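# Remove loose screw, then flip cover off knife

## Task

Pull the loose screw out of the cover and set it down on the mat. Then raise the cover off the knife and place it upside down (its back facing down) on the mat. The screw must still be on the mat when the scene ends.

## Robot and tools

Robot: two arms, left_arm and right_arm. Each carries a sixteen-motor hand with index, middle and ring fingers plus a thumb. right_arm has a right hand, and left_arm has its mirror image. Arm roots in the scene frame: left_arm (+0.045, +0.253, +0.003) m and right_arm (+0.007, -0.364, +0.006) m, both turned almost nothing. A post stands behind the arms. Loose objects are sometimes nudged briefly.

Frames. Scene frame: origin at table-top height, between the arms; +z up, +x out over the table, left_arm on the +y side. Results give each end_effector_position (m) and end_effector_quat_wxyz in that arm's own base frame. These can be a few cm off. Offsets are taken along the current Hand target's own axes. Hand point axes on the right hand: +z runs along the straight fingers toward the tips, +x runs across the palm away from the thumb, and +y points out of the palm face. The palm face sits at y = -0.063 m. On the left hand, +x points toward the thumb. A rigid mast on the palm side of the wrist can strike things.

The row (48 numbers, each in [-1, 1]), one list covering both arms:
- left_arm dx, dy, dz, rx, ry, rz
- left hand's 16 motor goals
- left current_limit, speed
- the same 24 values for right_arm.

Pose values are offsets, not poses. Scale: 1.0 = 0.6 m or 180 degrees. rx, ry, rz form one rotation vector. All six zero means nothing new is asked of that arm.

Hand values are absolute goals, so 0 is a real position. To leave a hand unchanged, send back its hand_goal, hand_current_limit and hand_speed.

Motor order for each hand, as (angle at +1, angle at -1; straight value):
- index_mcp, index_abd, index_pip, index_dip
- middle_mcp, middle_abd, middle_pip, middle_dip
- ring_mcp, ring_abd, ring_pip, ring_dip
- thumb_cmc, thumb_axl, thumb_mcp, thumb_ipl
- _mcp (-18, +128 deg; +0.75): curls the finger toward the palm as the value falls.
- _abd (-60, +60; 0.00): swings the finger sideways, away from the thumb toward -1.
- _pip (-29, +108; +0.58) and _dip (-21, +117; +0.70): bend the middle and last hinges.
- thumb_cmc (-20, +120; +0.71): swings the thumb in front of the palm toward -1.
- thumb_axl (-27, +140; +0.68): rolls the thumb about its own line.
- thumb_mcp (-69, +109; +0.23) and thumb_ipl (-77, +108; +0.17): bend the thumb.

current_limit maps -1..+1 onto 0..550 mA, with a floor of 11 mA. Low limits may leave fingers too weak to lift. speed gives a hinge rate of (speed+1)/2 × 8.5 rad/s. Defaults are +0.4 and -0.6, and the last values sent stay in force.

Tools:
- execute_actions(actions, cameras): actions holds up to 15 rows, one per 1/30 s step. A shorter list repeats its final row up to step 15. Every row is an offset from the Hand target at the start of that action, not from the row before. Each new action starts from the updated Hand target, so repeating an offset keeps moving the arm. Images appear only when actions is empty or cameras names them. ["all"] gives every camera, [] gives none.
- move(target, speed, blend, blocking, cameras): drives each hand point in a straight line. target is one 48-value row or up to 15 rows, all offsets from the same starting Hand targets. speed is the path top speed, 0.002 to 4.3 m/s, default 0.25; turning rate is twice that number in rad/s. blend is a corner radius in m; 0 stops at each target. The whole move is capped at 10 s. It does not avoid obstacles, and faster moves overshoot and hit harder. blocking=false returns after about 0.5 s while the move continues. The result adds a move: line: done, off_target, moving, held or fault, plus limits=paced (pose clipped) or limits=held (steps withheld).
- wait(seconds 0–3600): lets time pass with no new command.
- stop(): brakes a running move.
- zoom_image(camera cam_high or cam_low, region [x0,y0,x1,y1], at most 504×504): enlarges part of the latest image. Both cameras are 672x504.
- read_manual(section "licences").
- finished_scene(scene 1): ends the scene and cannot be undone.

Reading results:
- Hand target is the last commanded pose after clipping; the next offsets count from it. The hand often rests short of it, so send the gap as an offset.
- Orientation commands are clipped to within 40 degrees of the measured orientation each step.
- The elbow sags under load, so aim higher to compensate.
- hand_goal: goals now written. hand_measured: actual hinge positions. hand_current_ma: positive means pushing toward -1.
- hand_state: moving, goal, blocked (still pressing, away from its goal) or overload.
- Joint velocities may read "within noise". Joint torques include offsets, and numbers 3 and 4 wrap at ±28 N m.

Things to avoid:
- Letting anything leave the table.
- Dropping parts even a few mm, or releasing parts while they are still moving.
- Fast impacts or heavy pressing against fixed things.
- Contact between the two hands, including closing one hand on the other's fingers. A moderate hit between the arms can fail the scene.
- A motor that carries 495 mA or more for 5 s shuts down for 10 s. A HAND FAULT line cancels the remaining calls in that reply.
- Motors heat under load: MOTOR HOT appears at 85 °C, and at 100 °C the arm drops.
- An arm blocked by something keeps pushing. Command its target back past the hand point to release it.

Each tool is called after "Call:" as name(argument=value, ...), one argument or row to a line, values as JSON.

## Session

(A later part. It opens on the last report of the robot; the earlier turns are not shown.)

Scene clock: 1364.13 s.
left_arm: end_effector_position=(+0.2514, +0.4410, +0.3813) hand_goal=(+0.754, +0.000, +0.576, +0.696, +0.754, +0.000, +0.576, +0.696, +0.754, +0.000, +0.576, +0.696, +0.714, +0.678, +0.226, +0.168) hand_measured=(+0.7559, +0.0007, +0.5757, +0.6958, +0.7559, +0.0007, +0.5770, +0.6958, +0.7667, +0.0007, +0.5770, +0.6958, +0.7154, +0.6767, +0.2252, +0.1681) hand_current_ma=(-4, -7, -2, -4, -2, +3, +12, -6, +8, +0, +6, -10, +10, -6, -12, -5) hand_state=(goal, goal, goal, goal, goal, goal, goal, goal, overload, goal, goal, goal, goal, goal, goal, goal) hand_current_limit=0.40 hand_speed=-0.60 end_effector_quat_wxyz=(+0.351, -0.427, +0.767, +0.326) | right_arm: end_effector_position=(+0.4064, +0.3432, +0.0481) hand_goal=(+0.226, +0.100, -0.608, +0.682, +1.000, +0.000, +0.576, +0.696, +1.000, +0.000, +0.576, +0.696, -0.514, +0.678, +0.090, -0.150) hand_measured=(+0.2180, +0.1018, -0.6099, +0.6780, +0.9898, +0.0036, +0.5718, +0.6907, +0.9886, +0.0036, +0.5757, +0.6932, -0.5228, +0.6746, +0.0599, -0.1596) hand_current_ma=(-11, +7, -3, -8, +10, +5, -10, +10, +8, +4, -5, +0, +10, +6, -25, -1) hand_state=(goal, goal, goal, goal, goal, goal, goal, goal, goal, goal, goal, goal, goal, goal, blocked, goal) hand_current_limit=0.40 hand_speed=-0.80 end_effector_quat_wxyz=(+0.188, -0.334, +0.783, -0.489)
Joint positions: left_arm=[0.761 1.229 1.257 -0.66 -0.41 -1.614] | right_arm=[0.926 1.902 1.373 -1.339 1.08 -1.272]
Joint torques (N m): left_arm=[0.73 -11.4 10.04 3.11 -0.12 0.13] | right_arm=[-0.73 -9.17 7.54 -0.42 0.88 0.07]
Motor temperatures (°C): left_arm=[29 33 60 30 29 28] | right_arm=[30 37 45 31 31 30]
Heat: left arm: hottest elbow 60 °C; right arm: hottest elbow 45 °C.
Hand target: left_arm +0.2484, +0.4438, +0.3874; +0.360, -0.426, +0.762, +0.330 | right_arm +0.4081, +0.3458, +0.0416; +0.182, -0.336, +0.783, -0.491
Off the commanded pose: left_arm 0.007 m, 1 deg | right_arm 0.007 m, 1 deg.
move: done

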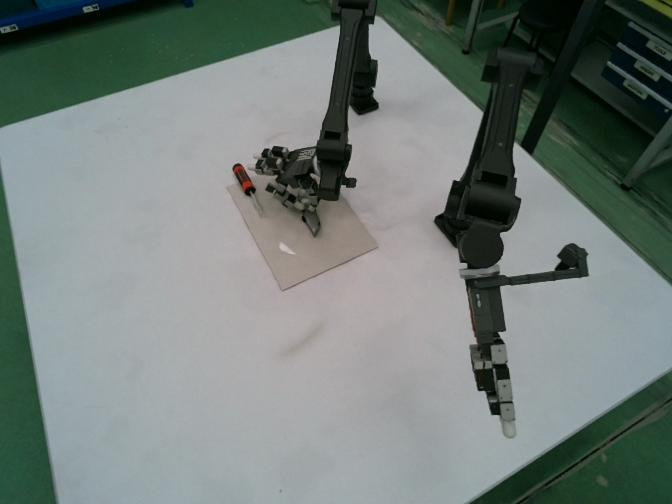

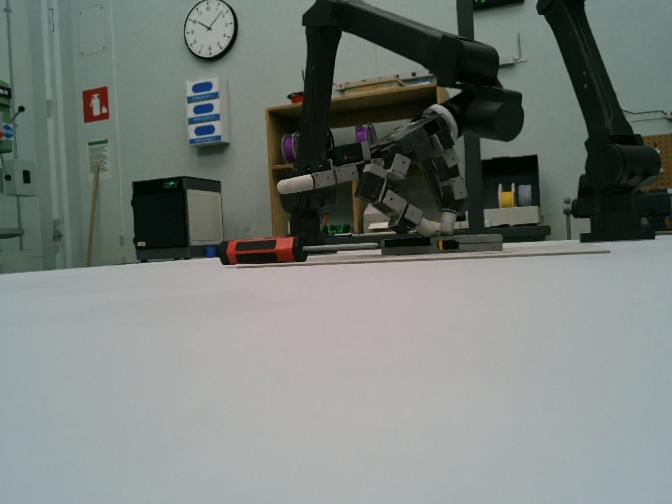

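Call:
move(
  target=[0,0,0,0,0,0,0.754,0,0.576,0.696,0.754,0,0.576,0.696,0.754,0,0.576,0.696,0.714,0.678,0.226,0.168,0.4,-0.6,0,0,0,0,0,0,0.190,0.1,-0.585,0.681,1.0,0,0.576,0.696,1.0,0,0.576,0.696,-0.515,0.678,0.065,-0.165,0.4,-0.8],
  cameras=[],
  speed=0.05,
)

Call:
move(
  target=[0,0,0,0,0,0,0.754,0,0.576,0.696,0.754,0,0.576,0.696,0.754,0,0.576,0.696,0.714,0.678,0.226,0.168,0.4,-0.6,0,0,0,0,0,0,0.185,0.1,-0.585,0.681,1.0,0,0.576,0.696,1.0,0,0.576,0.696,-0.515,0.678,-0.05,-0.20,0.5,-0.9],
  cameras=["all"],
  speed=0.05,
)

Call:
zoom_image(
  camera="cam_high",
  region=[285, 185, 325, 225],
)

Call:
zoom_image(
  camera="cam_low",
  region=[410, 200, 470, 250],
)

Scene clock: 1376.17 s.
left_arm: end_effector_position=(+0.2514, +0.4410, +0.3813) hand_goal=(+0.754, +0.000, +0.576, +0.696, +0.754, +0.000, +0.576, +0.696, +0.754, +0.000, +0.576, +0.696, +0.714, +0.678, +0.226, +0.168) hand_measured=(+0.7559, -0.0008, +0.5770, +0.6958, +0.7571, +0.0007, +0.5770, +0.6958, +0.7667, +0.0007, +0.5770, +0.6958, +0.7154, +0.6777, +0.2252, +0.1681) hand_current_ma=(-7, -13, +0, -4, +5, +6, +15, -5, +9, -3, +5, -10, +8, -3, -9, -4) hand_state=(goal, goal, goal, goal, goal, goal, goal, goal, overload, goal, goal, goal, goal, goal, goal, goal) hand_current_limit=0.40 hand_speed=-0.60 end_effector_quat_wxyz=(+0.351, -0.427, +0.767, +0.326) | right_arm: end_effector_position=(+0.4064, +0.3432, +0.0481) hand_goal=(+0.190, +0.100, -0.584, +0.682, +1.000, +0.000, +0.576, +0.696, +1.000, +0.000, +0.576, +0.696, -0.514, +0.678, +0.066, -0.164) hand_measured=(+0.1879, +0.1003, -0.5881, +0.6792, +0.9886, +0.0036, +0.5718, +0.6920, +0.9886, +0.0036, +0.5744, +0.6932, -0.5228, +0.6746, +0.0629, -0.1682) hand_current_ma=(-5, +10, +1, -12, +5, +8, -9, +5, +6, +3, +0, +0, +12, +10, +2, +3) hand_state=(goal, goal, goal, goal, goal, goal, goal, goal, goal, goal, goal, goal, goal, goal, goal, goal) hand_current_limit=0.40 hand_speed=-0.80 end_effector_quat_wxyz=(+0.188, -0.334, +0.783, -0.489)
Joint positions: left_arm=[0.761 1.229 1.257 -0.66 -0.41 -1.614] | right_arm=[0.926 1.902 1.373 -1.339 1.08 -1.272]
Joint torques (N m): left_arm=[0.73 -12.1 9.88 3.26 -0.11 0.12] | right_arm=[-0.79 -9.17 7.56 -0.42 0.87 0.07]
Motor temperatures (°C): left_arm=[29 33 60 30 29 28] | right_arm=[30 37 45 31 31 30]
Heat: left arm: hottest elbow 60 °C; right arm: hottest elbow 45 °C.
Hand target: left_arm +0.2484, +0.4438, +0.3874; +0.360, -0.426, +0.762, +0.330 | right_arm +0.4081, +0.3458, +0.0416; +0.182, -0.336, +0.783, -0.491
Off the commanded pose: left_arm 0.007 m, 1 deg | right_arm 0.007 m, 1 deg.
move: done

Scene clock: 1376.73 s.
left_arm: end_effector_position=(+0.2514, +0.4410, +0.3813) hand_goal=(+0.754, +0.000, +0.576, +0.696, +0.754, +0.000, +0.576, +0.696, +0.754, +0.000, +0.576, +0.696, +0.714, +0.678, +0.226, +0.168) hand_measured=(+0.7559, +0.0007, +0.5770, +0.6958, +0.7571, +0.0007, +0.5770, +0.6958, +0.7667, +0.0007, +0.5770, +0.6958, +0.7154, +0.6777, +0.2252, +0.1681) hand_current_ma=(-6, -5, +4, -8, -1, +8, +7, -4, +3, +2, +5, -11, +8, -5, -11, +0) hand_state=(goal, goal, goal, goal, goal, goal, goal, goal, overload, goal, goal, goal, goal, goal, goal, goal) hand_current_limit=0.40 hand_speed=-0.60 end_effector_quat_wxyz=(+0.351, -0.427, +0.767, +0.326) | right_arm: end_effector_position=(+0.4056, +0.3438, +0.0474) hand_goal=(+0.186, +0.100, -0.584, +0.682, +1.000, +0.000, +0.576, +0.696, +1.000, +0.000, +0.576, +0.696, -0.514, +0.678, -0.050, -0.200) hand_measured=(+0.1915, +0.0988, -0.5894, +0.6792, +0.9886, +0.0036, +0.5718, +0.6907, +0.9886, +0.0036, +0.5744, +0.6932, -0.5203, +0.6746, +0.0322, -0.1844) hand_current_ma=(-1, +10, -8, -10, +7, +8, -8, +3, +7, +7, -5, -5, +5, +10, +151, +9) hand_state=(goal, goal, goal, goal, goal, goal, goal, goal, goal, goal, goal, goal, goal, goal, blocked, goal) hand_current_limit=0.50 hand_speed=-0.90 end_effector_quat_wxyz=(+0.188, -0.335, +0.784, -0.488)
Joint positions: left_arm=[0.761 1.229 1.257 -0.66 -0.41 -1.614] | right_arm=[0.927 1.903 1.373 -1.339 1.078 -1.272]
Joint torques (N m): left_arm=[1.08 -11.16 9.99 3.04 -0.13 0.07] | right_arm=[-0.85 -9.23 7.56 -0.4 0.98 0.07]
Motor temperatures (°C): left_arm=[29 33 60 30 29 28] | right_arm=[30 37 45 31 31 30]
Heat: left arm: hottest elbow 60 °C; right arm: hottest elbow 45 °C.
Hand target: left_arm +0.2484, +0.4438, +0.3874; +0.360, -0.426, +0.762, +0.330 | right_arm +0.4081, +0.3459, +0.0417; +0.182, -0.336, +0.783, -0.491
Off the commanded pose: left_arm 0.007 m, 1 deg | right_arm 0.007 m, 1 deg.
move: done

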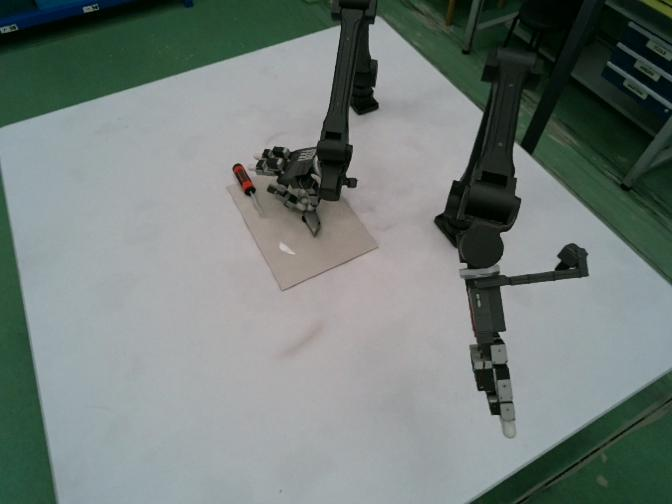

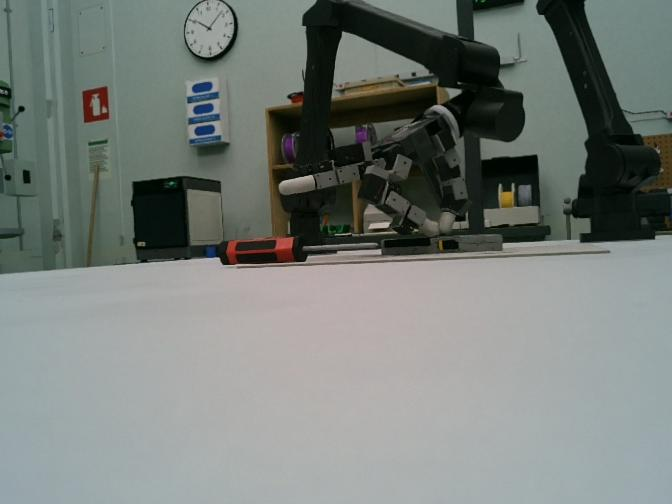

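Scaled by 12.600 from the camera's image (finer frame: 960x720).

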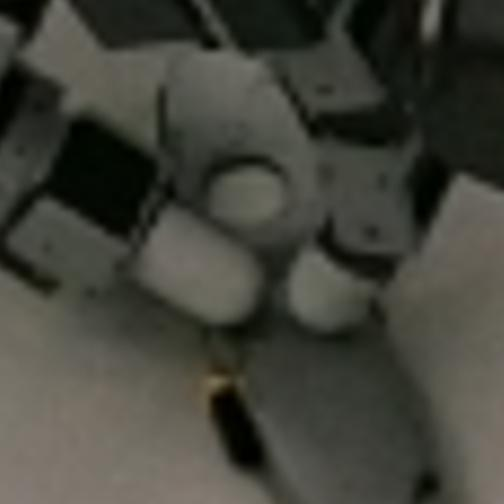

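Scaled by 8.400 from the camera's image (finer frame: 960x720).

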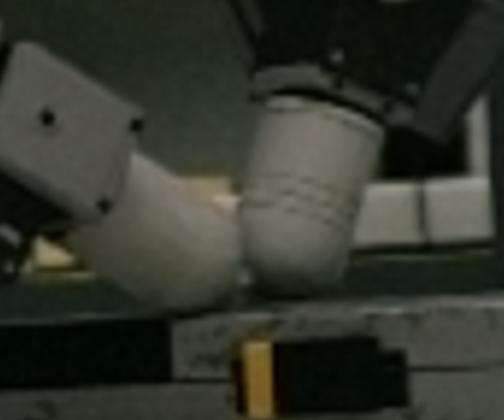

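Call:
move(
  target=[0,0,0,0,0,0,0.754,0,0.576,0.696,0.754,0,0.576,0.696,0.754,0,0.576,0.696,0.714,0.678,0.226,0.168,0.4,-0.6,0,0,0,0,0,0,0.100,0.1,-0.610,0.665,1.0,0,0.576,0.696,1.0,0,0.576,0.696,-0.515,0.678,-0.12,-0.27,0.6,-0.9],
  cameras=["all"],
  speed=0.05,
)

Call:
zoom_image(
  camera="cam_high",
  region=[285, 185, 325, 225],
)

Call:
zoom_image(
  camera="cam_low",
  region=[410, 200, 470, 250],
)

Scene clock: 1385.13 s.
left_arm: end_effector_position=(+0.2514, +0.4410, +0.3813) hand_goal=(+0.754, +0.000, +0.576, +0.696, +0.754, +0.000, +0.576, +0.696, +0.754, +0.000, +0.576, +0.696, +0.714, +0.678, +0.226, +0.168) hand_measured=(+0.7559, -0.0008, +0.5770, +0.6958, +0.7559, +0.0007, +0.5770, +0.6958, +0.7667, +0.0007, +0.5770, +0.6958, +0.7154, +0.6777, +0.2252, +0.1681) hand_current_ma=(-10, -8, +6, -9, +0, +4, +13, +2, +9, -6, +1, -6, +11, +0, -7, -4) hand_state=(goal, goal, goal, goal, goal, goal, goal, goal, overload, goal, goal, goal, goal, goal, goal, goal) hand_current_limit=0.40 hand_speed=-0.60 end_effector_quat_wxyz=(+0.351, -0.427, +0.767, +0.326) | right_arm: end_effector_position=(+0.4053, +0.3441, +0.0474) hand_goal=(+0.100, +0.100, -0.610, +0.666, +1.000, +0.000, +0.576, +0.696, +1.000, +0.000, +0.576, +0.696, -0.514, +0.678, -0.120, -0.270) hand_measured=(+0.1939, +0.1032, -0.5920, +0.6729, +0.9886, +0.0036, +0.5718, +0.6907, +0.9886, +0.0051, +0.5744, +0.6920, -0.5203, +0.6746, +0.0302, -0.1939) hand_current_ma=(+129, +13, +1, -10, +7, +5, -10, +6, +4, +4, -3, -2, +11, +8, +437, +142) hand_state=(blocked, goal, goal, goal, goal, goal, goal, goal, goal, goal, goal, goal, goal, goal, blocked, blocked) hand_current_limit=0.60 hand_speed=-0.90 end_effector_quat_wxyz=(+0.188, -0.335, +0.784, -0.488)
Joint positions: left_arm=[0.761 1.229 1.257 -0.66 -0.41 -1.614] | right_arm=[0.928 1.903 1.373 -1.339 1.077 -1.272]
Joint torques (N m): left_arm=[0.73 -11.75 9.91 2.96 -0.15 0.08] | right_arm=[-0.91 -9.29 7.54 -0.4 1.01 0.06]
Motor temperatures (°C): left_arm=[29 33 60 30 29 28] | right_arm=[30 37 45 31 31 30]
Heat: left arm: hottest elbow 60 °C; right arm: hottest elbow 45 °C.
Hand target: left_arm +0.2484, +0.4438, +0.3874; +0.360, -0.426, +0.762, +0.330 | right_arm +0.4081, +0.3458, +0.0417; +0.182, -0.336, +0.783, -0.491
Off the commanded pose: left_arm 0.007 m, 1 deg | right_arm 0.007 m, 1 deg.
move: done

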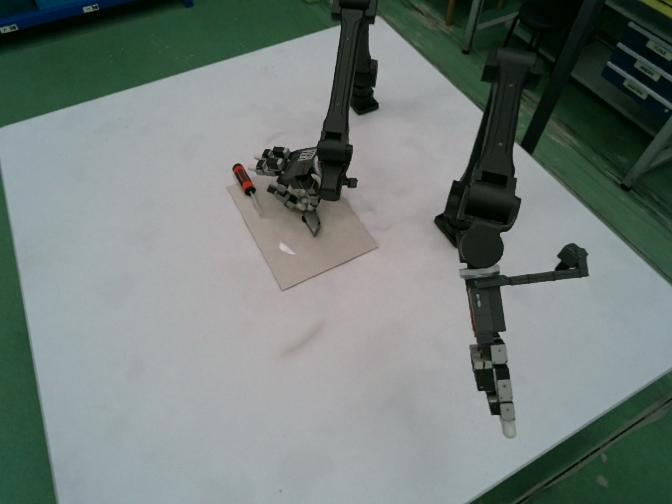

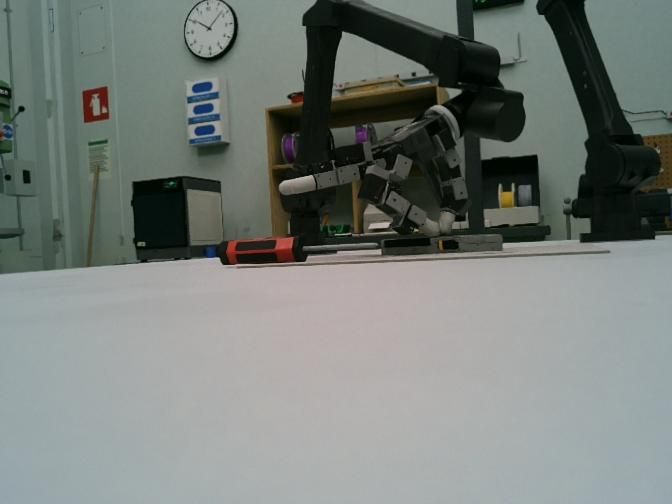

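Scaled by 12.600 from the camera's image (finer frame: 960x720).

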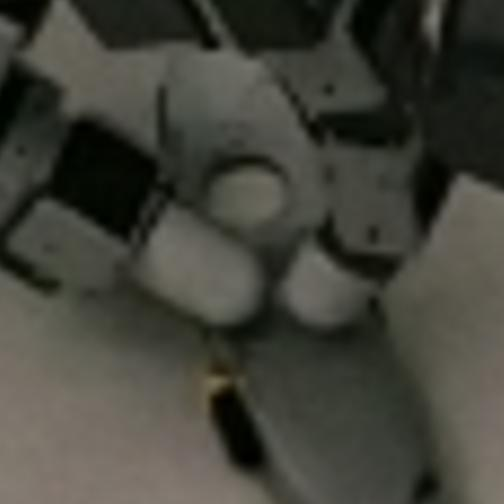

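Scaled by 8.400 from the camera's image (finer frame: 960x720).

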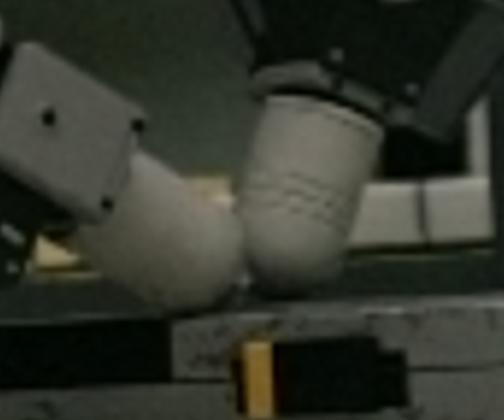

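Call:
move(
  target=[0,0,0,0,0,0,0.754,0,0.576,0.696,0.754,0,0.576,0.696,0.754,0,0.576,0.696,0.714,0.678,0.226,0.168,0.4,-0.6,-0.0054,-0.0273,-0.0166,-0.0016,-0.006,0.0104,0.100,0.1,-0.610,0.665,1.0,0,0.576,0.696,1.0,0,0.576,0.696,-0.515,0.678,-0.12,-0.27,0.6,-0.9],
  cameras=["all"],
  speed=0.02,
)

Call:
zoom_image(
  camera="cam_low",
  region=[410, 200, 470, 250],
)

Scene clock: 1393.10 s.
left_arm: end_effector_position=(+0.2514, +0.4410, +0.3813) hand_goal=(+0.754, +0.000, +0.576, +0.696, +0.754, +0.000, +0.576, +0.696, +0.754, +0.000, +0.576, +0.696, +0.714, +0.678, +0.226, +0.168) hand_measured=(+0.7559, +0.0007, +0.5770, +0.6958, +0.7571, +0.0007, +0.5770, +0.6958, +0.7667, +0.0007, +0.5770, +0.6958, +0.7154, +0.6777, +0.2252, +0.1681) hand_current_ma=(-11, -5, +4, -6, +2, +9, +2, -3, +10, +1, +7, -10, +8, -5, -7, -3) hand_state=(goal, goal, goal, goal, goal, goal, goal, goal, overload, goal, goal, goal, goal, goal, goal, goal) hand_current_limit=0.40 hand_speed=-0.60 end_effector_quat_wxyz=(+0.351, -0.427, +0.767, +0.326) | right_arm: end_effector_position=(+0.4050, +0.3454, +0.0502) hand_goal=(+0.100, +0.100, -0.610, +0.666, +1.000, +0.000, +0.576, +0.696, +1.000, +0.000, +0.576, +0.696, -0.514, +0.678, -0.120, -0.270) hand_measured=(+0.1806, +0.1032, -0.5907, +0.6754, +0.9886, +0.0036, +0.5718, +0.6920, +0.9886, +0.0036, +0.5744, +0.6932, -0.5278, +0.6735, +0.0124, -0.2130) hand_current_ma=(+91, +8, +0, -11, +8, +7, -11, +3, +7, +5, -2, +2, +9, +1, +383, +84) hand_state=(blocked, goal, goal, goal, goal, goal, goal, goal, goal, goal, goal, goal, goal, goal, blocked, blocked) hand_current_limit=0.60 hand_speed=-0.90 end_effector_quat_wxyz=(+0.191, -0.334, +0.784, -0.487)
Joint positions: left_arm=[0.761 1.229 1.257 -0.66 -0.41 -1.614] | right_arm=[0.93 1.897 1.373 -1.339 1.077 -1.271]
Joint torques (N m): left_arm=[0.79 -11.87 9.89 3.1 -0.17 0.09] | right_arm=[-0.91 -11.63 7.86 -0.46 1.03 0.06]
Motor temperatures (°C): left_arm=[29 33 60 30 29 28] | right_arm=[30 38 45 31 31 30]
Heat: left arm: hottest elbow 60 °C; right arm: hottest elbow 45 °C.
Hand target: left_arm +0.2484, +0.4438, +0.3874; +0.360, -0.426, +0.762, +0.330 | right_arm +0.4100, +0.3498, +0.0606; +0.196, -0.328, +0.788, -0.483
Off the commanded pose: left_arm 0.007 m, 1 deg | right_arm 0.012 m, 1 deg.
move: off_target (right_arm)

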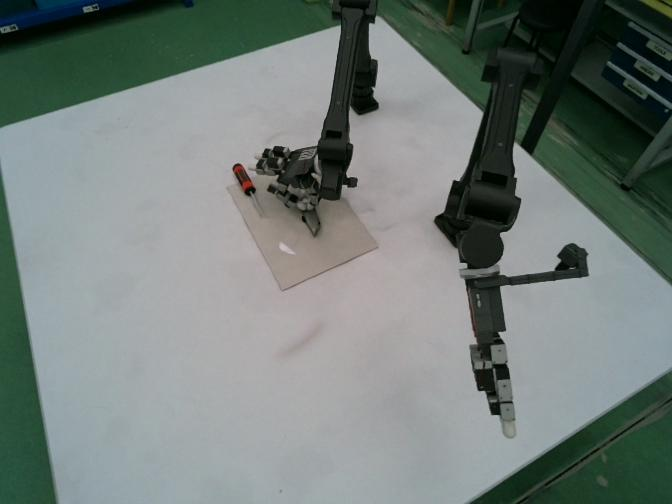

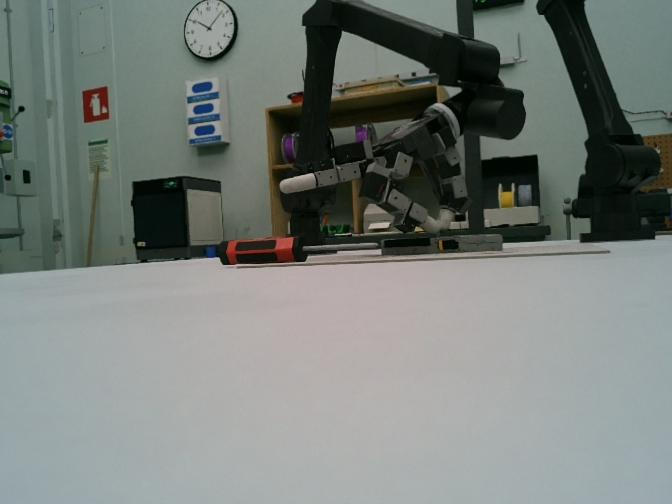

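Scaled by 8.400 from the camera's image (finer frame: 960x720).

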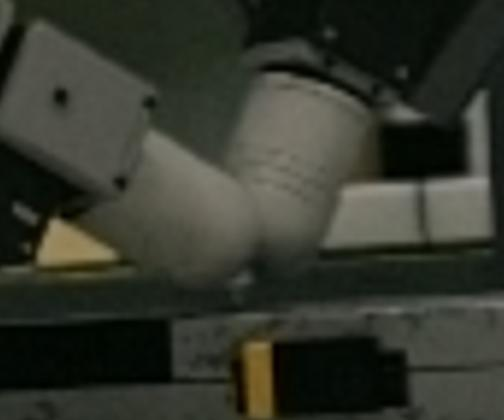

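Call:
move(
  target=[0,0,0,0,0,0,0.754,0,0.576,0.696,0.754,0,0.576,0.696,0.754,0,0.576,0.696,0.714,0.678,0.226,0.168,0.4,-0.6,0,0,0,0,0,0,0.290,0.0,-0.64,0.681,1.0,0,0.576,0.696,1.0,0,0.576,0.696,-0.515,0.678,0.12,-0.16,0.4,-0.7],
  cameras=[],
  speed=0.05,
)

Call:
move(
  target=[
    [0,0,0,0,0,0,0.754,0,0.576,0.696,0.754,0,0.576,0.696,0.754,0,0.576,0.696,0.714,0.678,0.226,0.168,0.4,-0.6,0.001,-0.1187,-0.061,0,0,0,0.290,0.0,-0.64,0.681,1.0,0,0.576,0.696,1.0,0,0.576,0.696,-0.515,0.678,0.12,-0.16,0.4,-0.6],
    [0,0,0,0,0,0,0.754,0,0.576,0.696,0.754,0,0.576,0.696,0.754,0,0.576,0.696,0.714,0.678,0.226,0.168,0.4,-0.6,-0.1167,-0.1823,-0.2277,-0.320,0.171,0.2848,0.754,0.11,0.576,0.696,0.754,-0.11,0.576,0.696,0.1,0,0.3,0.696,0.714,0.678,0.226,0.168,0.4,-0.6],
  ],
  cameras=["all"],
  speed=0.15,
)

Call:
zoom_image(
  camera="cam_high",
  region=[260, 120, 380, 240],
)

Call:
zoom_image(
  camera="cam_low",
  region=[360, 130, 520, 270],
)

Scene clock: 1583.63 s.
left_arm: end_effector_position=(+0.2514, +0.4410, +0.3813) hand_goal=(+0.754, +0.000, +0.576, +0.696, +0.754, +0.000, +0.576, +0.696, +0.754, +0.000, +0.576, +0.696, +0.714, +0.678, +0.226, +0.168) hand_measured=(+0.7559, -0.0008, +0.5770, +0.6958, +0.7571, +0.0007, +0.5770, +0.6958, +0.7667, -0.0008, +0.5770, +0.6958, +0.7154, +0.6777, +0.2252, +0.1681) hand_current_ma=(-4, -8, +3, -6, -1, +5, +16, -2, +9, +1, +8, -14, +7, +5, -11, -15) hand_state=(goal, goal, goal, goal, goal, goal, goal, goal, overload, goal, goal, goal, goal, goal, goal, goal) hand_current_limit=0.40 hand_speed=-0.60 end_effector_quat_wxyz=(+0.351, -0.427, +0.767, +0.326) | right_arm: end_effector_position=(+0.4049, +0.3454, +0.0502) hand_goal=(+0.290, +0.000, -0.640, +0.682, +1.000, +0.000, +0.576, +0.696, +1.000, +0.000, +0.576, +0.696, -0.514, +0.678, +0.120, -0.160) hand_measured=(+0.2856, +0.0051, -0.6317, +0.6869, +0.9898, +0.0051, +0.5718, +0.6920, +0.9898, +0.0036, +0.5744, +0.6932, -0.5178, +0.6746, +0.1193, -0.1587) hand_current_ma=(-8, +11, -3, -8, +5, +10, -11, +2, +7, +6, +2, -1, +8, +0, -1, +1) hand_state=(goal, goal, goal, goal, goal, goal, goal, goal, goal, goal, goal, goal, goal, goal, goal, goal) hand_current_limit=0.40 hand_speed=-0.70 end_effector_quat_wxyz=(+0.190, -0.334, +0.784, -0.487)
Joint positions: left_arm=[0.761 1.229 1.257 -0.66 -0.41 -1.614] | right_arm=[0.93 1.897 1.373 -1.339 1.077 -1.271]
Joint torques (N m): left_arm=[0.56 -11.34 9.73 3.19 -0.15 0.11] | right_arm=[-0.91 -11.28 7.88 -0.46 1.05 0.06]
Motor temperatures (°C): left_arm=[29 33 62 30 29 28] | right_arm=[30 38 46 31 32 30]
Heat: left arm: hottest elbow 62 °C; right arm: hottest elbow 46 °C.
Hand target: left_arm +0.2484, +0.4438, +0.3874; +0.360, -0.426, +0.762, +0.330 | right_arm +0.4100, +0.3498, +0.0606; +0.196, -0.328, +0.788, -0.483
Off the commanded pose: left_arm 0.007 m, 1 deg | right_arm 0.012 m, 1 deg.
move: done

Scene clock: 1591.50 s.
left_arm: end_effector_position=(+0.2514, +0.4410, +0.3813) hand_goal=(+0.754, +0.000, +0.576, +0.696, +0.754, +0.000, +0.576, +0.696, +0.754, +0.000, +0.576, +0.696, +0.714, +0.678, +0.226, +0.168) hand_measured=(+0.7559, +0.0007, +0.5770, +0.6958, +0.7571, +0.0007, +0.5770, +0.6958, +0.7667, -0.0008, +0.5770, +0.6958, +0.7154, +0.6777, +0.2252, +0.1681) hand_current_ma=(-10, -9, +11, -5, -3, +3, +7, -3, +12, +3, +7, -6, +5, -5, -7, -6) hand_state=(goal, goal, goal, goal, goal, goal, goal, goal, overload, goal, goal, goal, goal, goal, goal, goal) hand_current_limit=0.40 hand_speed=-0.60 end_effector_quat_wxyz=(+0.351, -0.427, +0.767, +0.326) | right_arm: end_effector_position=(+0.4033, +0.4524, +0.2028) hand_goal=(+0.754, +0.110, +0.576, +0.696, +0.754, -0.110, +0.576, +0.696, +0.100, +0.000, +0.300, +0.696, +0.714, +0.678, +0.226, +0.168) hand_measured=(+0.7523, +0.1091, +0.5770, +0.6958, +0.7486, -0.1077, +0.5731, +0.6920, +0.1107, +0.0036, +0.2985, +0.6932, +0.7167, +0.6746, +0.2193, +0.1662) hand_current_ma=(-7, +12, -7, -8, +5, -1, -9, +4, +13, +3, -5, +1, +6, +7, -5, +0) hand_state=(goal, goal, goal, goal, goal, goal, goal, goal, goal, goal, goal, goal, goal, goal, goal, goal) hand_current_limit=0.40 hand_speed=-0.60 end_effector_quat_wxyz=(-0.012, +0.094, +0.995, -0.017)
Joint positions: left_arm=[0.761 1.229 1.257 -0.66 -0.41 -1.614] | right_arm=[0.798 1.739 1.638 -1.51 0.002 -0.585]
Joint torques (N m): left_arm=[0.62 -11.05 9.95 2.99 -0.11 0.05] | right_arm=[-1.38 -12.57 7.99 0.9 -0.11 0.16]
Motor temperatures (°C): left_arm=[29 33 62 30 29 28] | right_arm=[30 38 46 31 31 30]
Heat: left arm: hottest elbow 62 °C; right arm: hottest elbow 46 °C.
Hand target: left_arm +0.2484, +0.4438, +0.3874; +0.360, -0.426, +0.762, +0.330 | right_arm +0.4098, +0.4509, +0.2197; +0.000, +0.105, +0.994, +0.000
Off the commanded pose: left_arm 0.007 m, 1 deg | right_arm 0.018 m, 3 deg.
move: off_target (right_arm); target 2's new numbers were sent with right_arm's hand 0.018 m and 3 deg from that target

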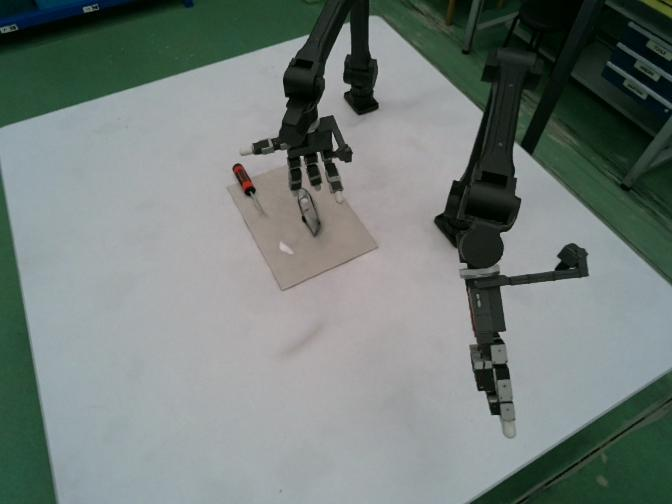

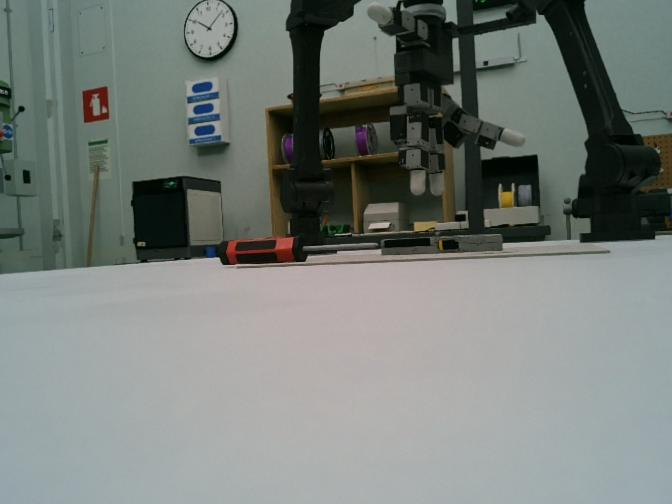

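Scaled by 4.200 from the camera's image (finer frame: 960x720).

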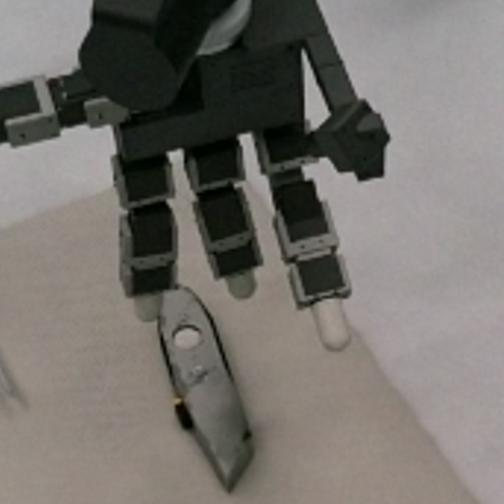

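Scaled by 3.150 from the camera's image (finer frame: 960x720).

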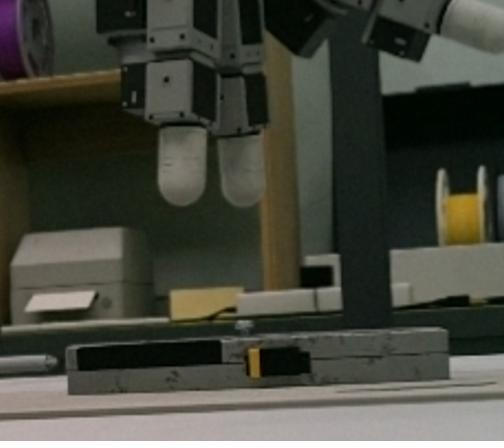

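Call:
move(
  target=[0,0,0,0,0,0,0.754,0,0.576,0.696,0.754,0,0.576,0.696,0.754,0,0.576,0.696,0.714,0.678,0.226,0.168,0.4,-0.6,0.0208,0.0978,0,0,0,0,0.754,0.11,0.576,0.696,0.754,-0.11,0.576,0.696,0.1,0,0.3,0.696,0.714,0.678,0.226,0.168,0.4,-0.6],
  cameras=["all"],
  speed=0.15,
)

Call:
zoom_image(
  camera="cam_high",
  region=[260, 120, 380, 240],
)

Call:
zoom_image(
  camera="cam_low",
  region=[380, 130, 540, 270],
)

Call:
move(
  target=[0,0,0,0,0,0,0.754,0,0.576,0.696,0.754,0,0.576,0.696,0.754,0,0.576,0.696,0.714,0.678,0.226,0.168,0.4,-0.6,-0.0978,0.0208,0,0,0,0,0.754,0.11,0.576,0.696,0.754,-0.11,0.576,0.696,0.1,0,0.3,0.696,0.714,0.678,0.226,0.168,0.4,-0.6],
  cameras=["all"],
  speed=0.15,
)

Call:
zoom_image(
  camera="cam_high",
  region=[260, 120, 380, 240],
)

Call:
zoom_image(
  camera="cam_low",
  region=[380, 130, 540, 270],
)

Scene clock: 1623.37 s.
left_arm: end_effector_position=(+0.2514, +0.4410, +0.3813) hand_goal=(+0.754, +0.000, +0.576, +0.696, +0.754, +0.000, +0.576, +0.696, +0.754, +0.000, +0.576, +0.696, +0.714, +0.678, +0.226, +0.168) hand_measured=(+0.7559, -0.0008, +0.5770, +0.6958, +0.7571, +0.0007, +0.5770, +0.6958, +0.7667, -0.0008, +0.5770, +0.6958, +0.7154, +0.6777, +0.2252, +0.1672) hand_current_ma=(-9, -4, -4, -5, +2, +9, +3, -2, +11, -4, +2, -8, +6, -4, -10, -5) hand_state=(goal, goal, goal, goal, goal, goal, goal, goal, overload, goal, goal, goal, goal, goal, goal, goal) hand_current_limit=0.40 hand_speed=-0.60 end_effector_quat_wxyz=(+0.351, -0.427, +0.767, +0.326) | right_arm: end_effector_position=(+0.3978, +0.5023, +0.2015) hand_goal=(+0.754, +0.110, +0.576, +0.696, +0.754, -0.110, +0.576, +0.696, +0.100, +0.000, +0.300, +0.696, +0.714, +0.678, +0.226, +0.168) hand_measured=(+0.7535, +0.1091, +0.5770, +0.6958, +0.7498, -0.1063, +0.5718, +0.6920, +0.1095, +0.0036, +0.2998, +0.6932, +0.7154, +0.6746, +0.2193, +0.1672) hand_current_ma=(-3, +13, -2, -11, +6, +7, -9, +3, +13, +6, +2, +0, +5, +1, -4, +4) hand_state=(goal, goal, goal, goal, goal, goal, goal, goal, goal, goal, goal, goal, goal, goal, goal, goal) hand_current_limit=0.40 hand_speed=-0.60 end_effector_quat_wxyz=(-0.010, +0.095, +0.995, -0.013)
Joint positions: left_arm=[0.761 1.229 1.257 -0.66 -0.41 -1.614] | right_arm=[0.867 1.824 1.749 -1.528 -0.001 -0.513]
Joint torques (N m): left_arm=[0.67 -11.99 9.89 3.08 -0.11 0.15] | right_arm=[-0.97 -11.05 11.75 0.06 0 0.19]
Motor temperatures (°C): left_arm=[29 33 62 30 29 28] | right_arm=[30 40 47 31 30 30]
Heat: left arm: hottest elbow 62 °C; right arm: hottest elbow 47 °C.
Hand target: left_arm +0.2484, +0.4438, +0.3874; +0.360, -0.426, +0.762, +0.330 | right_arm +0.4100, +0.5108, +0.2197; +0.000, +0.105, +0.994, +0.000
Off the commanded pose: left_arm 0.007 m, 1 deg | right_arm 0.023 m, 2 deg.
move: off_target (right_arm)

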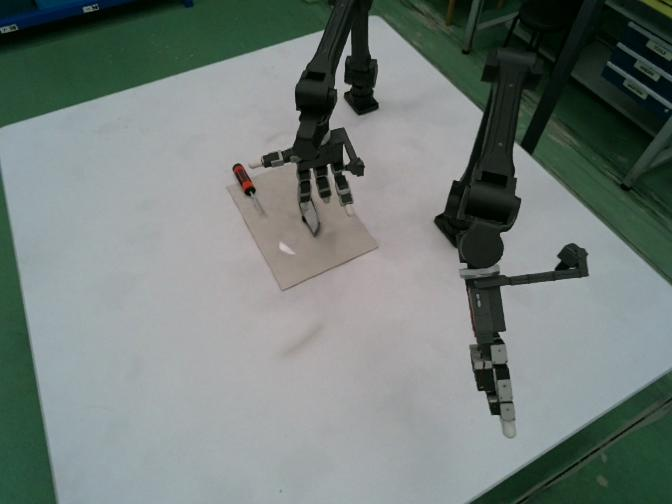

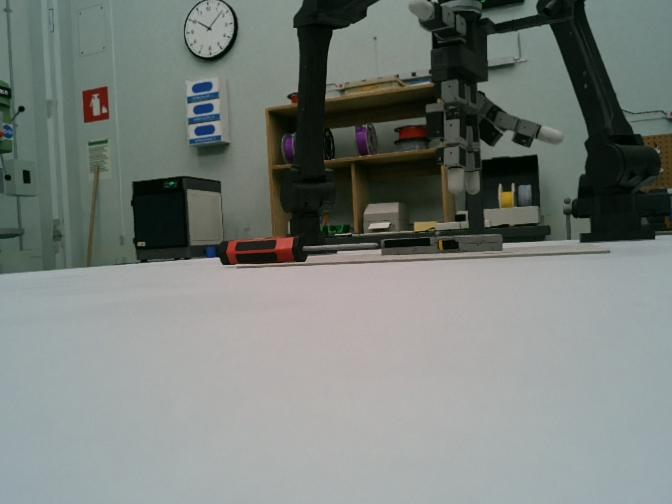

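Scaled by 4.200 from the camera's image (finer frame: 960x720).

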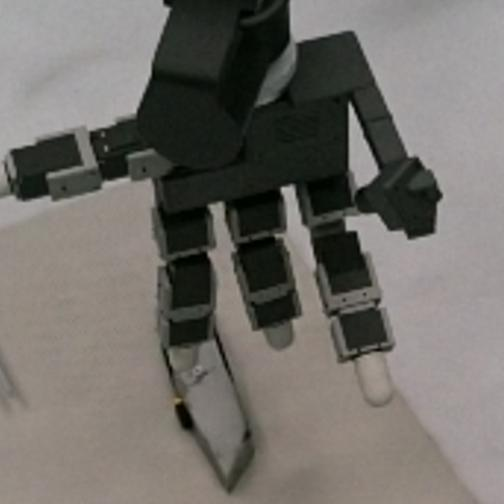

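Scaled by 3.150 from the camera's image (finer frame: 960x720).

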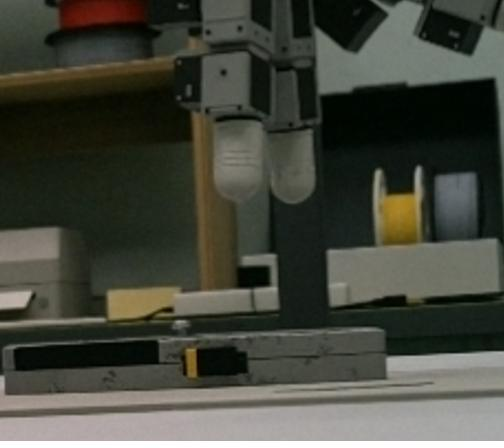

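Scene clock: 1624.60 s.
left_arm: end_effector_position=(+0.2514, +0.4410, +0.3813) hand_goal=(+0.754, +0.000, +0.576, +0.696, +0.754, +0.000, +0.576, +0.696, +0.754, +0.000, +0.576, +0.696, +0.714, +0.678, +0.226, +0.168) hand_measured=(+0.7559, -0.0008, +0.5770, +0.6958, +0.7559, +0.0007, +0.5770, +0.6958, +0.7667, +0.0007, +0.5770, +0.6958, +0.7154, +0.6777, +0.2252, +0.1672) hand_current_ma=(-5, -9, +3, -8, -1, +4, +9, -9, +15, -3, +4, -9, +9, -1, -11, +0) hand_state=(goal, goal, goal, goal, goal, goal, goal, goal, overload, goal, goal, goal, goal, goal, goal, goal) hand_current_limit=0.40 hand_speed=-0.60 end_effector_quat_wxyz=(+0.351, -0.427, +0.767, +0.326) | right_arm: end_effector_position=(+0.4651, +0.4983, +0.2025) hand_goal=(+0.754, +0.110, +0.576, +0.696, +0.754, -0.110, +0.576, +0.696, +0.100, +0.000, +0.300, +0.696, +0.714, +0.678, +0.226, +0.168) hand_measured=(+0.7523, +0.1091, +0.5757, +0.6958, +0.7486, -0.1077, +0.5718, +0.6920, +0.1107, +0.0036, +0.2985, +0.6932, +0.7142, +0.6746, +0.2193, +0.1662) hand_current_ma=(-3, +7, -4, -11, +7, +9, -13, +2, +8, +0, +2, -2, +6, +4, -3, +4) hand_state=(goal, goal, goal, goal, goal, goal, goal, goal, goal, goal, goal, goal, goal, goal, goal, goal) hand_current_limit=0.40 hand_speed=-0.60 end_effector_quat_wxyz=(-0.009, +0.117, +0.993, -0.013)
Joint positions: left_arm=[0.761 1.229 1.257 -0.66 -0.41 -1.614] | right_arm=[0.784 1.943 1.928 -1.586 0.001 -0.553]
Joint torques (N m): left_arm=[0.62 -11.93 9.7 3.21 -0.15 0.11] | right_arm=[-0.15 -12.4 11.79 0.03 -0.06 -0.2]
Motor temperatures (°C): left_arm=[29 33 62 30 29 28] | right_arm=[30 40 47 31 30 30]
Heat: left arm: hottest elbow 62 °C; right arm: hottest elbow 47 °C.
Hand target: left_arm +0.2484, +0.4438, +0.3874; +0.360, -0.426, +0.762, +0.330 | right_arm +0.4698, +0.5108, +0.2198; +0.000, +0.105, +0.994, +0.000
Off the commanded pose: left_arm 0.007 m, 1 deg | right_arm 0.022 m, 2 deg.
move: off_target (right_arm)

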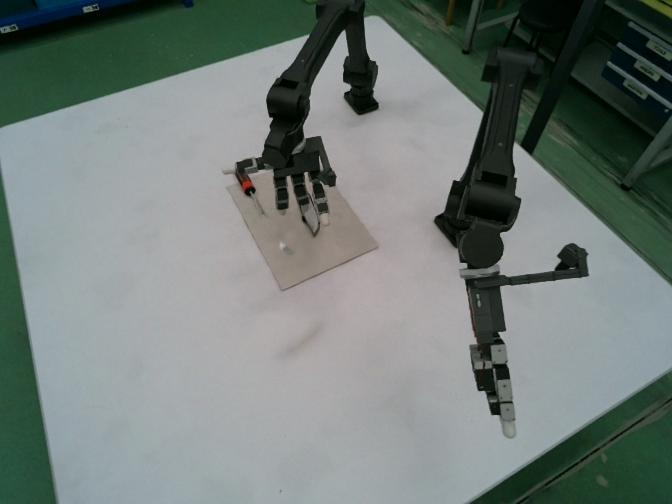

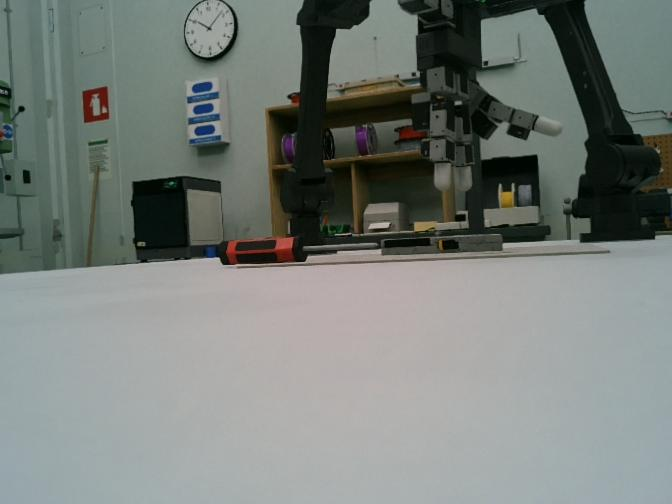

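Scaled by 4.200 from the camera's image (finer frame: 960x720).

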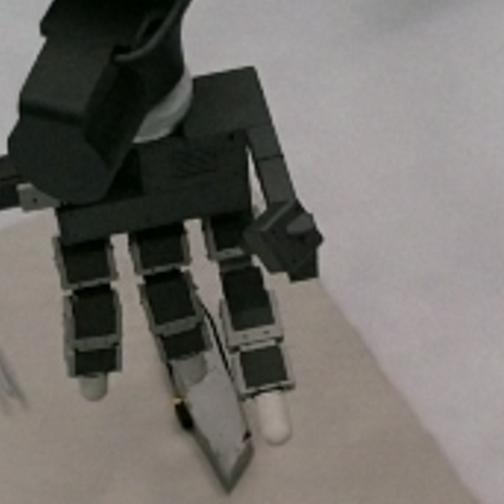

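Scaled by 3.150 from the camera's image (finer frame: 960x720).

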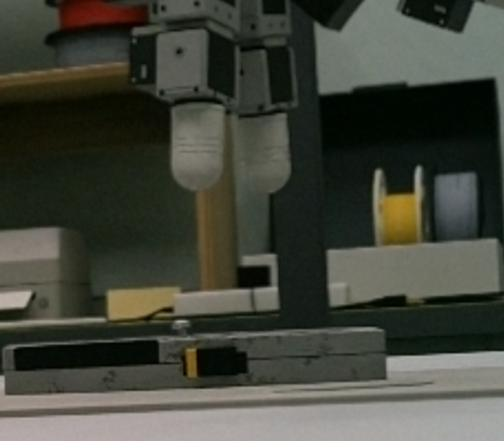

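Call:
move(
  target=[0,0,0,0,0,0,0.754,0,0.576,0.696,0.754,0,0.576,0.696,0.754,0,0.576,0.696,0.714,0.678,0.226,0.168,0.4,-0.6,0.0834,-0.1111,0.033,0,0,0.0056,0.754,0.11,0.576,0.696,0.754,-0.11,0.576,0.696,0.1,0,0.3,0.696,0.714,0.678,0.226,0.168,0.4,-0.6],
  cameras=[],
  speed=0.15,
)

Scene clock: 1654.93 s.
left_arm: end_effector_position=(+0.2514, +0.4410, +0.3813) hand_goal=(+0.754, +0.000, +0.576, +0.696, +0.754, +0.000, +0.576, +0.696, +0.754, +0.000, +0.576, +0.696, +0.714, +0.678, +0.226, +0.168) hand_measured=(+0.7559, +0.0007, +0.5770, +0.6958, +0.7571, +0.0007, +0.5770, +0.6958, +0.7667, -0.0008, +0.5770, +0.6958, +0.7154, +0.6777, +0.2252, +0.1681) hand_current_ma=(-4, -5, +4, -7, -4, +10, +6, -1, +9, -2, +5, -6, +7, -3, -4, -5) hand_state=(goal, goal, goal, goal, goal, goal, goal, goal, overload, goal, goal, goal, goal, goal, goal, goal) hand_current_limit=0.40 hand_speed=-0.60 end_effector_quat_wxyz=(+0.351, -0.427, +0.767, +0.326) | right_arm: end_effector_position=(+0.4085, +0.4531, +0.1890) hand_goal=(+0.754, +0.110, +0.576, +0.696, +0.754, -0.110, +0.576, +0.696, +0.100, +0.000, +0.300, +0.696, +0.714, +0.678, +0.226, +0.168) hand_measured=(+0.7523, +0.1091, +0.5770, +0.6958, +0.7486, -0.1063, +0.5731, +0.6932, +0.1107, +0.0036, +0.2998, +0.6932, +0.7142, +0.6746, +0.2193, +0.1662) hand_current_ma=(-6, +13, -5, -7, +2, +8, -6, +3, +6, +5, -2, +2, +11, +8, -2, +2) hand_state=(goal, goal, goal, goal, goal, goal, goal, goal, goal, goal, goal, goal, goal, goal, goal, goal) hand_current_limit=0.40 hand_speed=-0.60 end_effector_quat_wxyz=(-0.009, +0.110, +0.994, -0.012)
Joint positions: left_arm=[0.761 1.229 1.257 -0.66 -0.41 -1.614] | right_arm=[0.797 1.745 1.607 -1.462 0.001 -0.553]
Joint torques (N m): left_arm=[0.79 -11.58 9.8 3.12 -0.07 0.06] | right_arm=[-0.03 -12.4 7.28 0.95 -0.09 0.15]
Motor temperatures (°C): left_arm=[29 33 62 30 29 28] | right_arm=[30 38 50 31 30 30]
Heat: left arm: hottest elbow 62 °C; right arm: hottest elbow 50 °C.
Hand target: left_arm +0.2484, +0.4438, +0.3874; +0.360, -0.426, +0.762, +0.330 | right_arm +0.4069, +0.4561, +0.1998; +0.000, +0.114, +0.993, +0.000
Off the commanded pose: left_arm 0.007 m, 1 deg | right_arm 0.011 m, 2 deg.
move: off_target (right_arm)

Call:
move(
  target=[0,0,0,0,0,0,0.754,0,0.576,0.696,0.754,0,0.576,0.696,0.754,0,0.576,0.696,0.714,0.678,0.226,0.168,0.4,-0.6,0.0073,0.0027,0.07,0,0,0,0.754,0.11,0.576,0.696,0.754,-0.11,0.576,0.696,0.1,0,0.3,0.696,0.714,0.678,0.226,0.168,0.4,-0.6],
  cameras=["all"],
  speed=0.08,
)

Call:
zoom_image(
  camera="cam_high",
  region=[270, 160, 350, 240],
)

Call:
zoom_image(
  camera="cam_low",
  region=[370, 170, 510, 260],
)

Scene clock: 1669.43 s.
left_arm: end_effector_position=(+0.2514, +0.4410, +0.3813) hand_goal=(+0.754, +0.000, +0.576, +0.696, +0.754, +0.000, +0.576, +0.696, +0.754, +0.000, +0.576, +0.696, +0.714, +0.678, +0.226, +0.168) hand_measured=(+0.7559, -0.0008, +0.5770, +0.6958, +0.7571, +0.0007, +0.5770, +0.6958, +0.7667, +0.0007, +0.5757, +0.6958, +0.7154, +0.6767, +0.2252, +0.1681) hand_current_ma=(-9, -12, +5, -7, -3, +7, +11, -5, +5, -3, +3, -11, +4, -2, -6, -11) hand_state=(goal, goal, goal, goal, goal, goal, goal, goal, overload, goal, goal, goal, goal, goal, goal, goal) hand_current_limit=0.40 hand_speed=-0.60 end_effector_quat_wxyz=(+0.351, -0.427, +0.767, +0.326) | right_arm: end_effector_position=(+0.4041, +0.4549, +0.1573) hand_goal=(+0.754, +0.110, +0.576, +0.696, +0.754, -0.110, +0.576, +0.696, +0.100, +0.000, +0.300, +0.696, +0.714, +0.678, +0.226, +0.168) hand_measured=(+0.7523, +0.1091, +0.5757, +0.6958, +0.7486, -0.1077, +0.5731, +0.6920, +0.1107, +0.0051, +0.2998, +0.6945, +0.7142, +0.6746, +0.2193, +0.1662) hand_current_ma=(-8, +11, -5, -9, +9, +6, -14, +5, +10, +1, +0, -1, +9, +6, -8, +4) hand_state=(goal, goal, goal, goal, goal, goal, goal, goal, goal, goal, goal, goal, goal, goal, goal, goal) hand_current_limit=0.40 hand_speed=-0.60 end_effector_quat_wxyz=(-0.003, +0.109, +0.994, -0.005)
Joint positions: left_arm=[0.761 1.229 1.257 -0.66 -0.41 -1.614] | right_arm=[0.805 1.745 1.519 -1.357 0.001 -0.547]
Joint torques (N m): left_arm=[0.91 -11.16 9.92 3.12 -0.17 0.12] | right_arm=[0.03 -10.87 7.16 0.99 -0.08 0.19]
Motor temperatures (°C): left_arm=[29 33 62 30 29 28] | right_arm=[30 39 48 31 30 30]
Heat: left arm: hottest elbow 62 °C; right arm: hottest elbow 48 °C.
Hand target: left_arm +0.2484, +0.4438, +0.3874; +0.360, -0.426, +0.762, +0.330 | right_arm +0.4032, +0.4586, +0.1579; +0.000, +0.114, +0.993, +0.000
Off the commanded pose: left_arm 0.007 m, 1 deg | right_arm 0.004 m, 1 deg.
move: done

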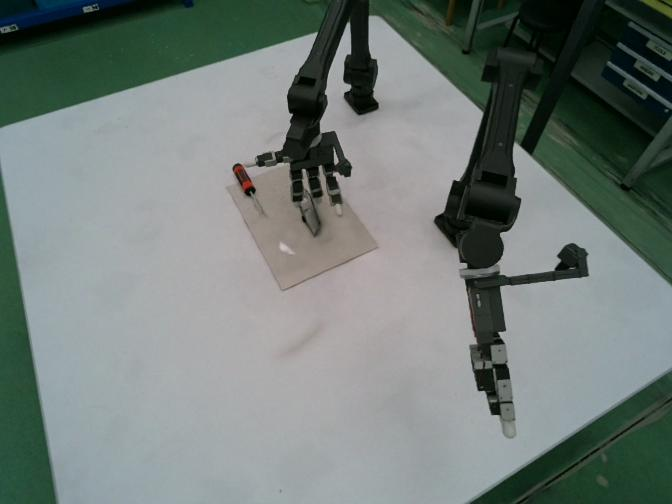

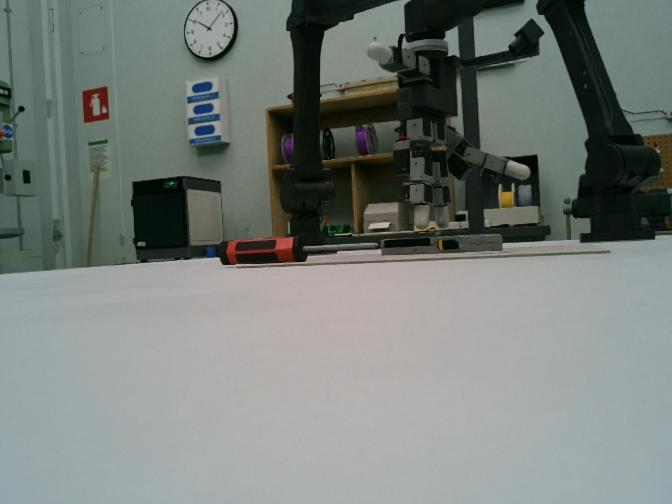

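Scaled by 6.300 from the camera's image (finer frame: 960x720).

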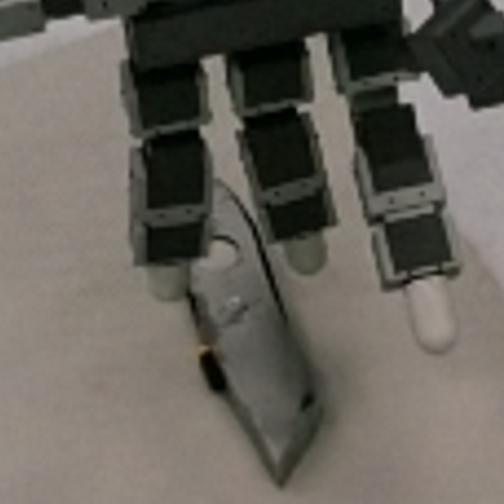

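Scaled by 3.600 from the camera's image (finer frame: 960x720).

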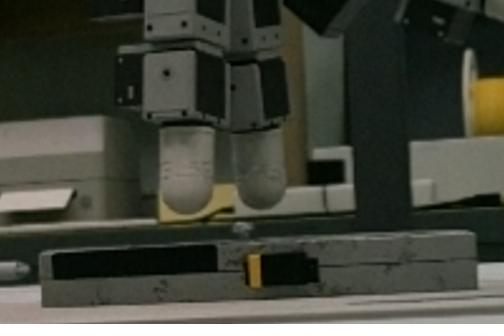

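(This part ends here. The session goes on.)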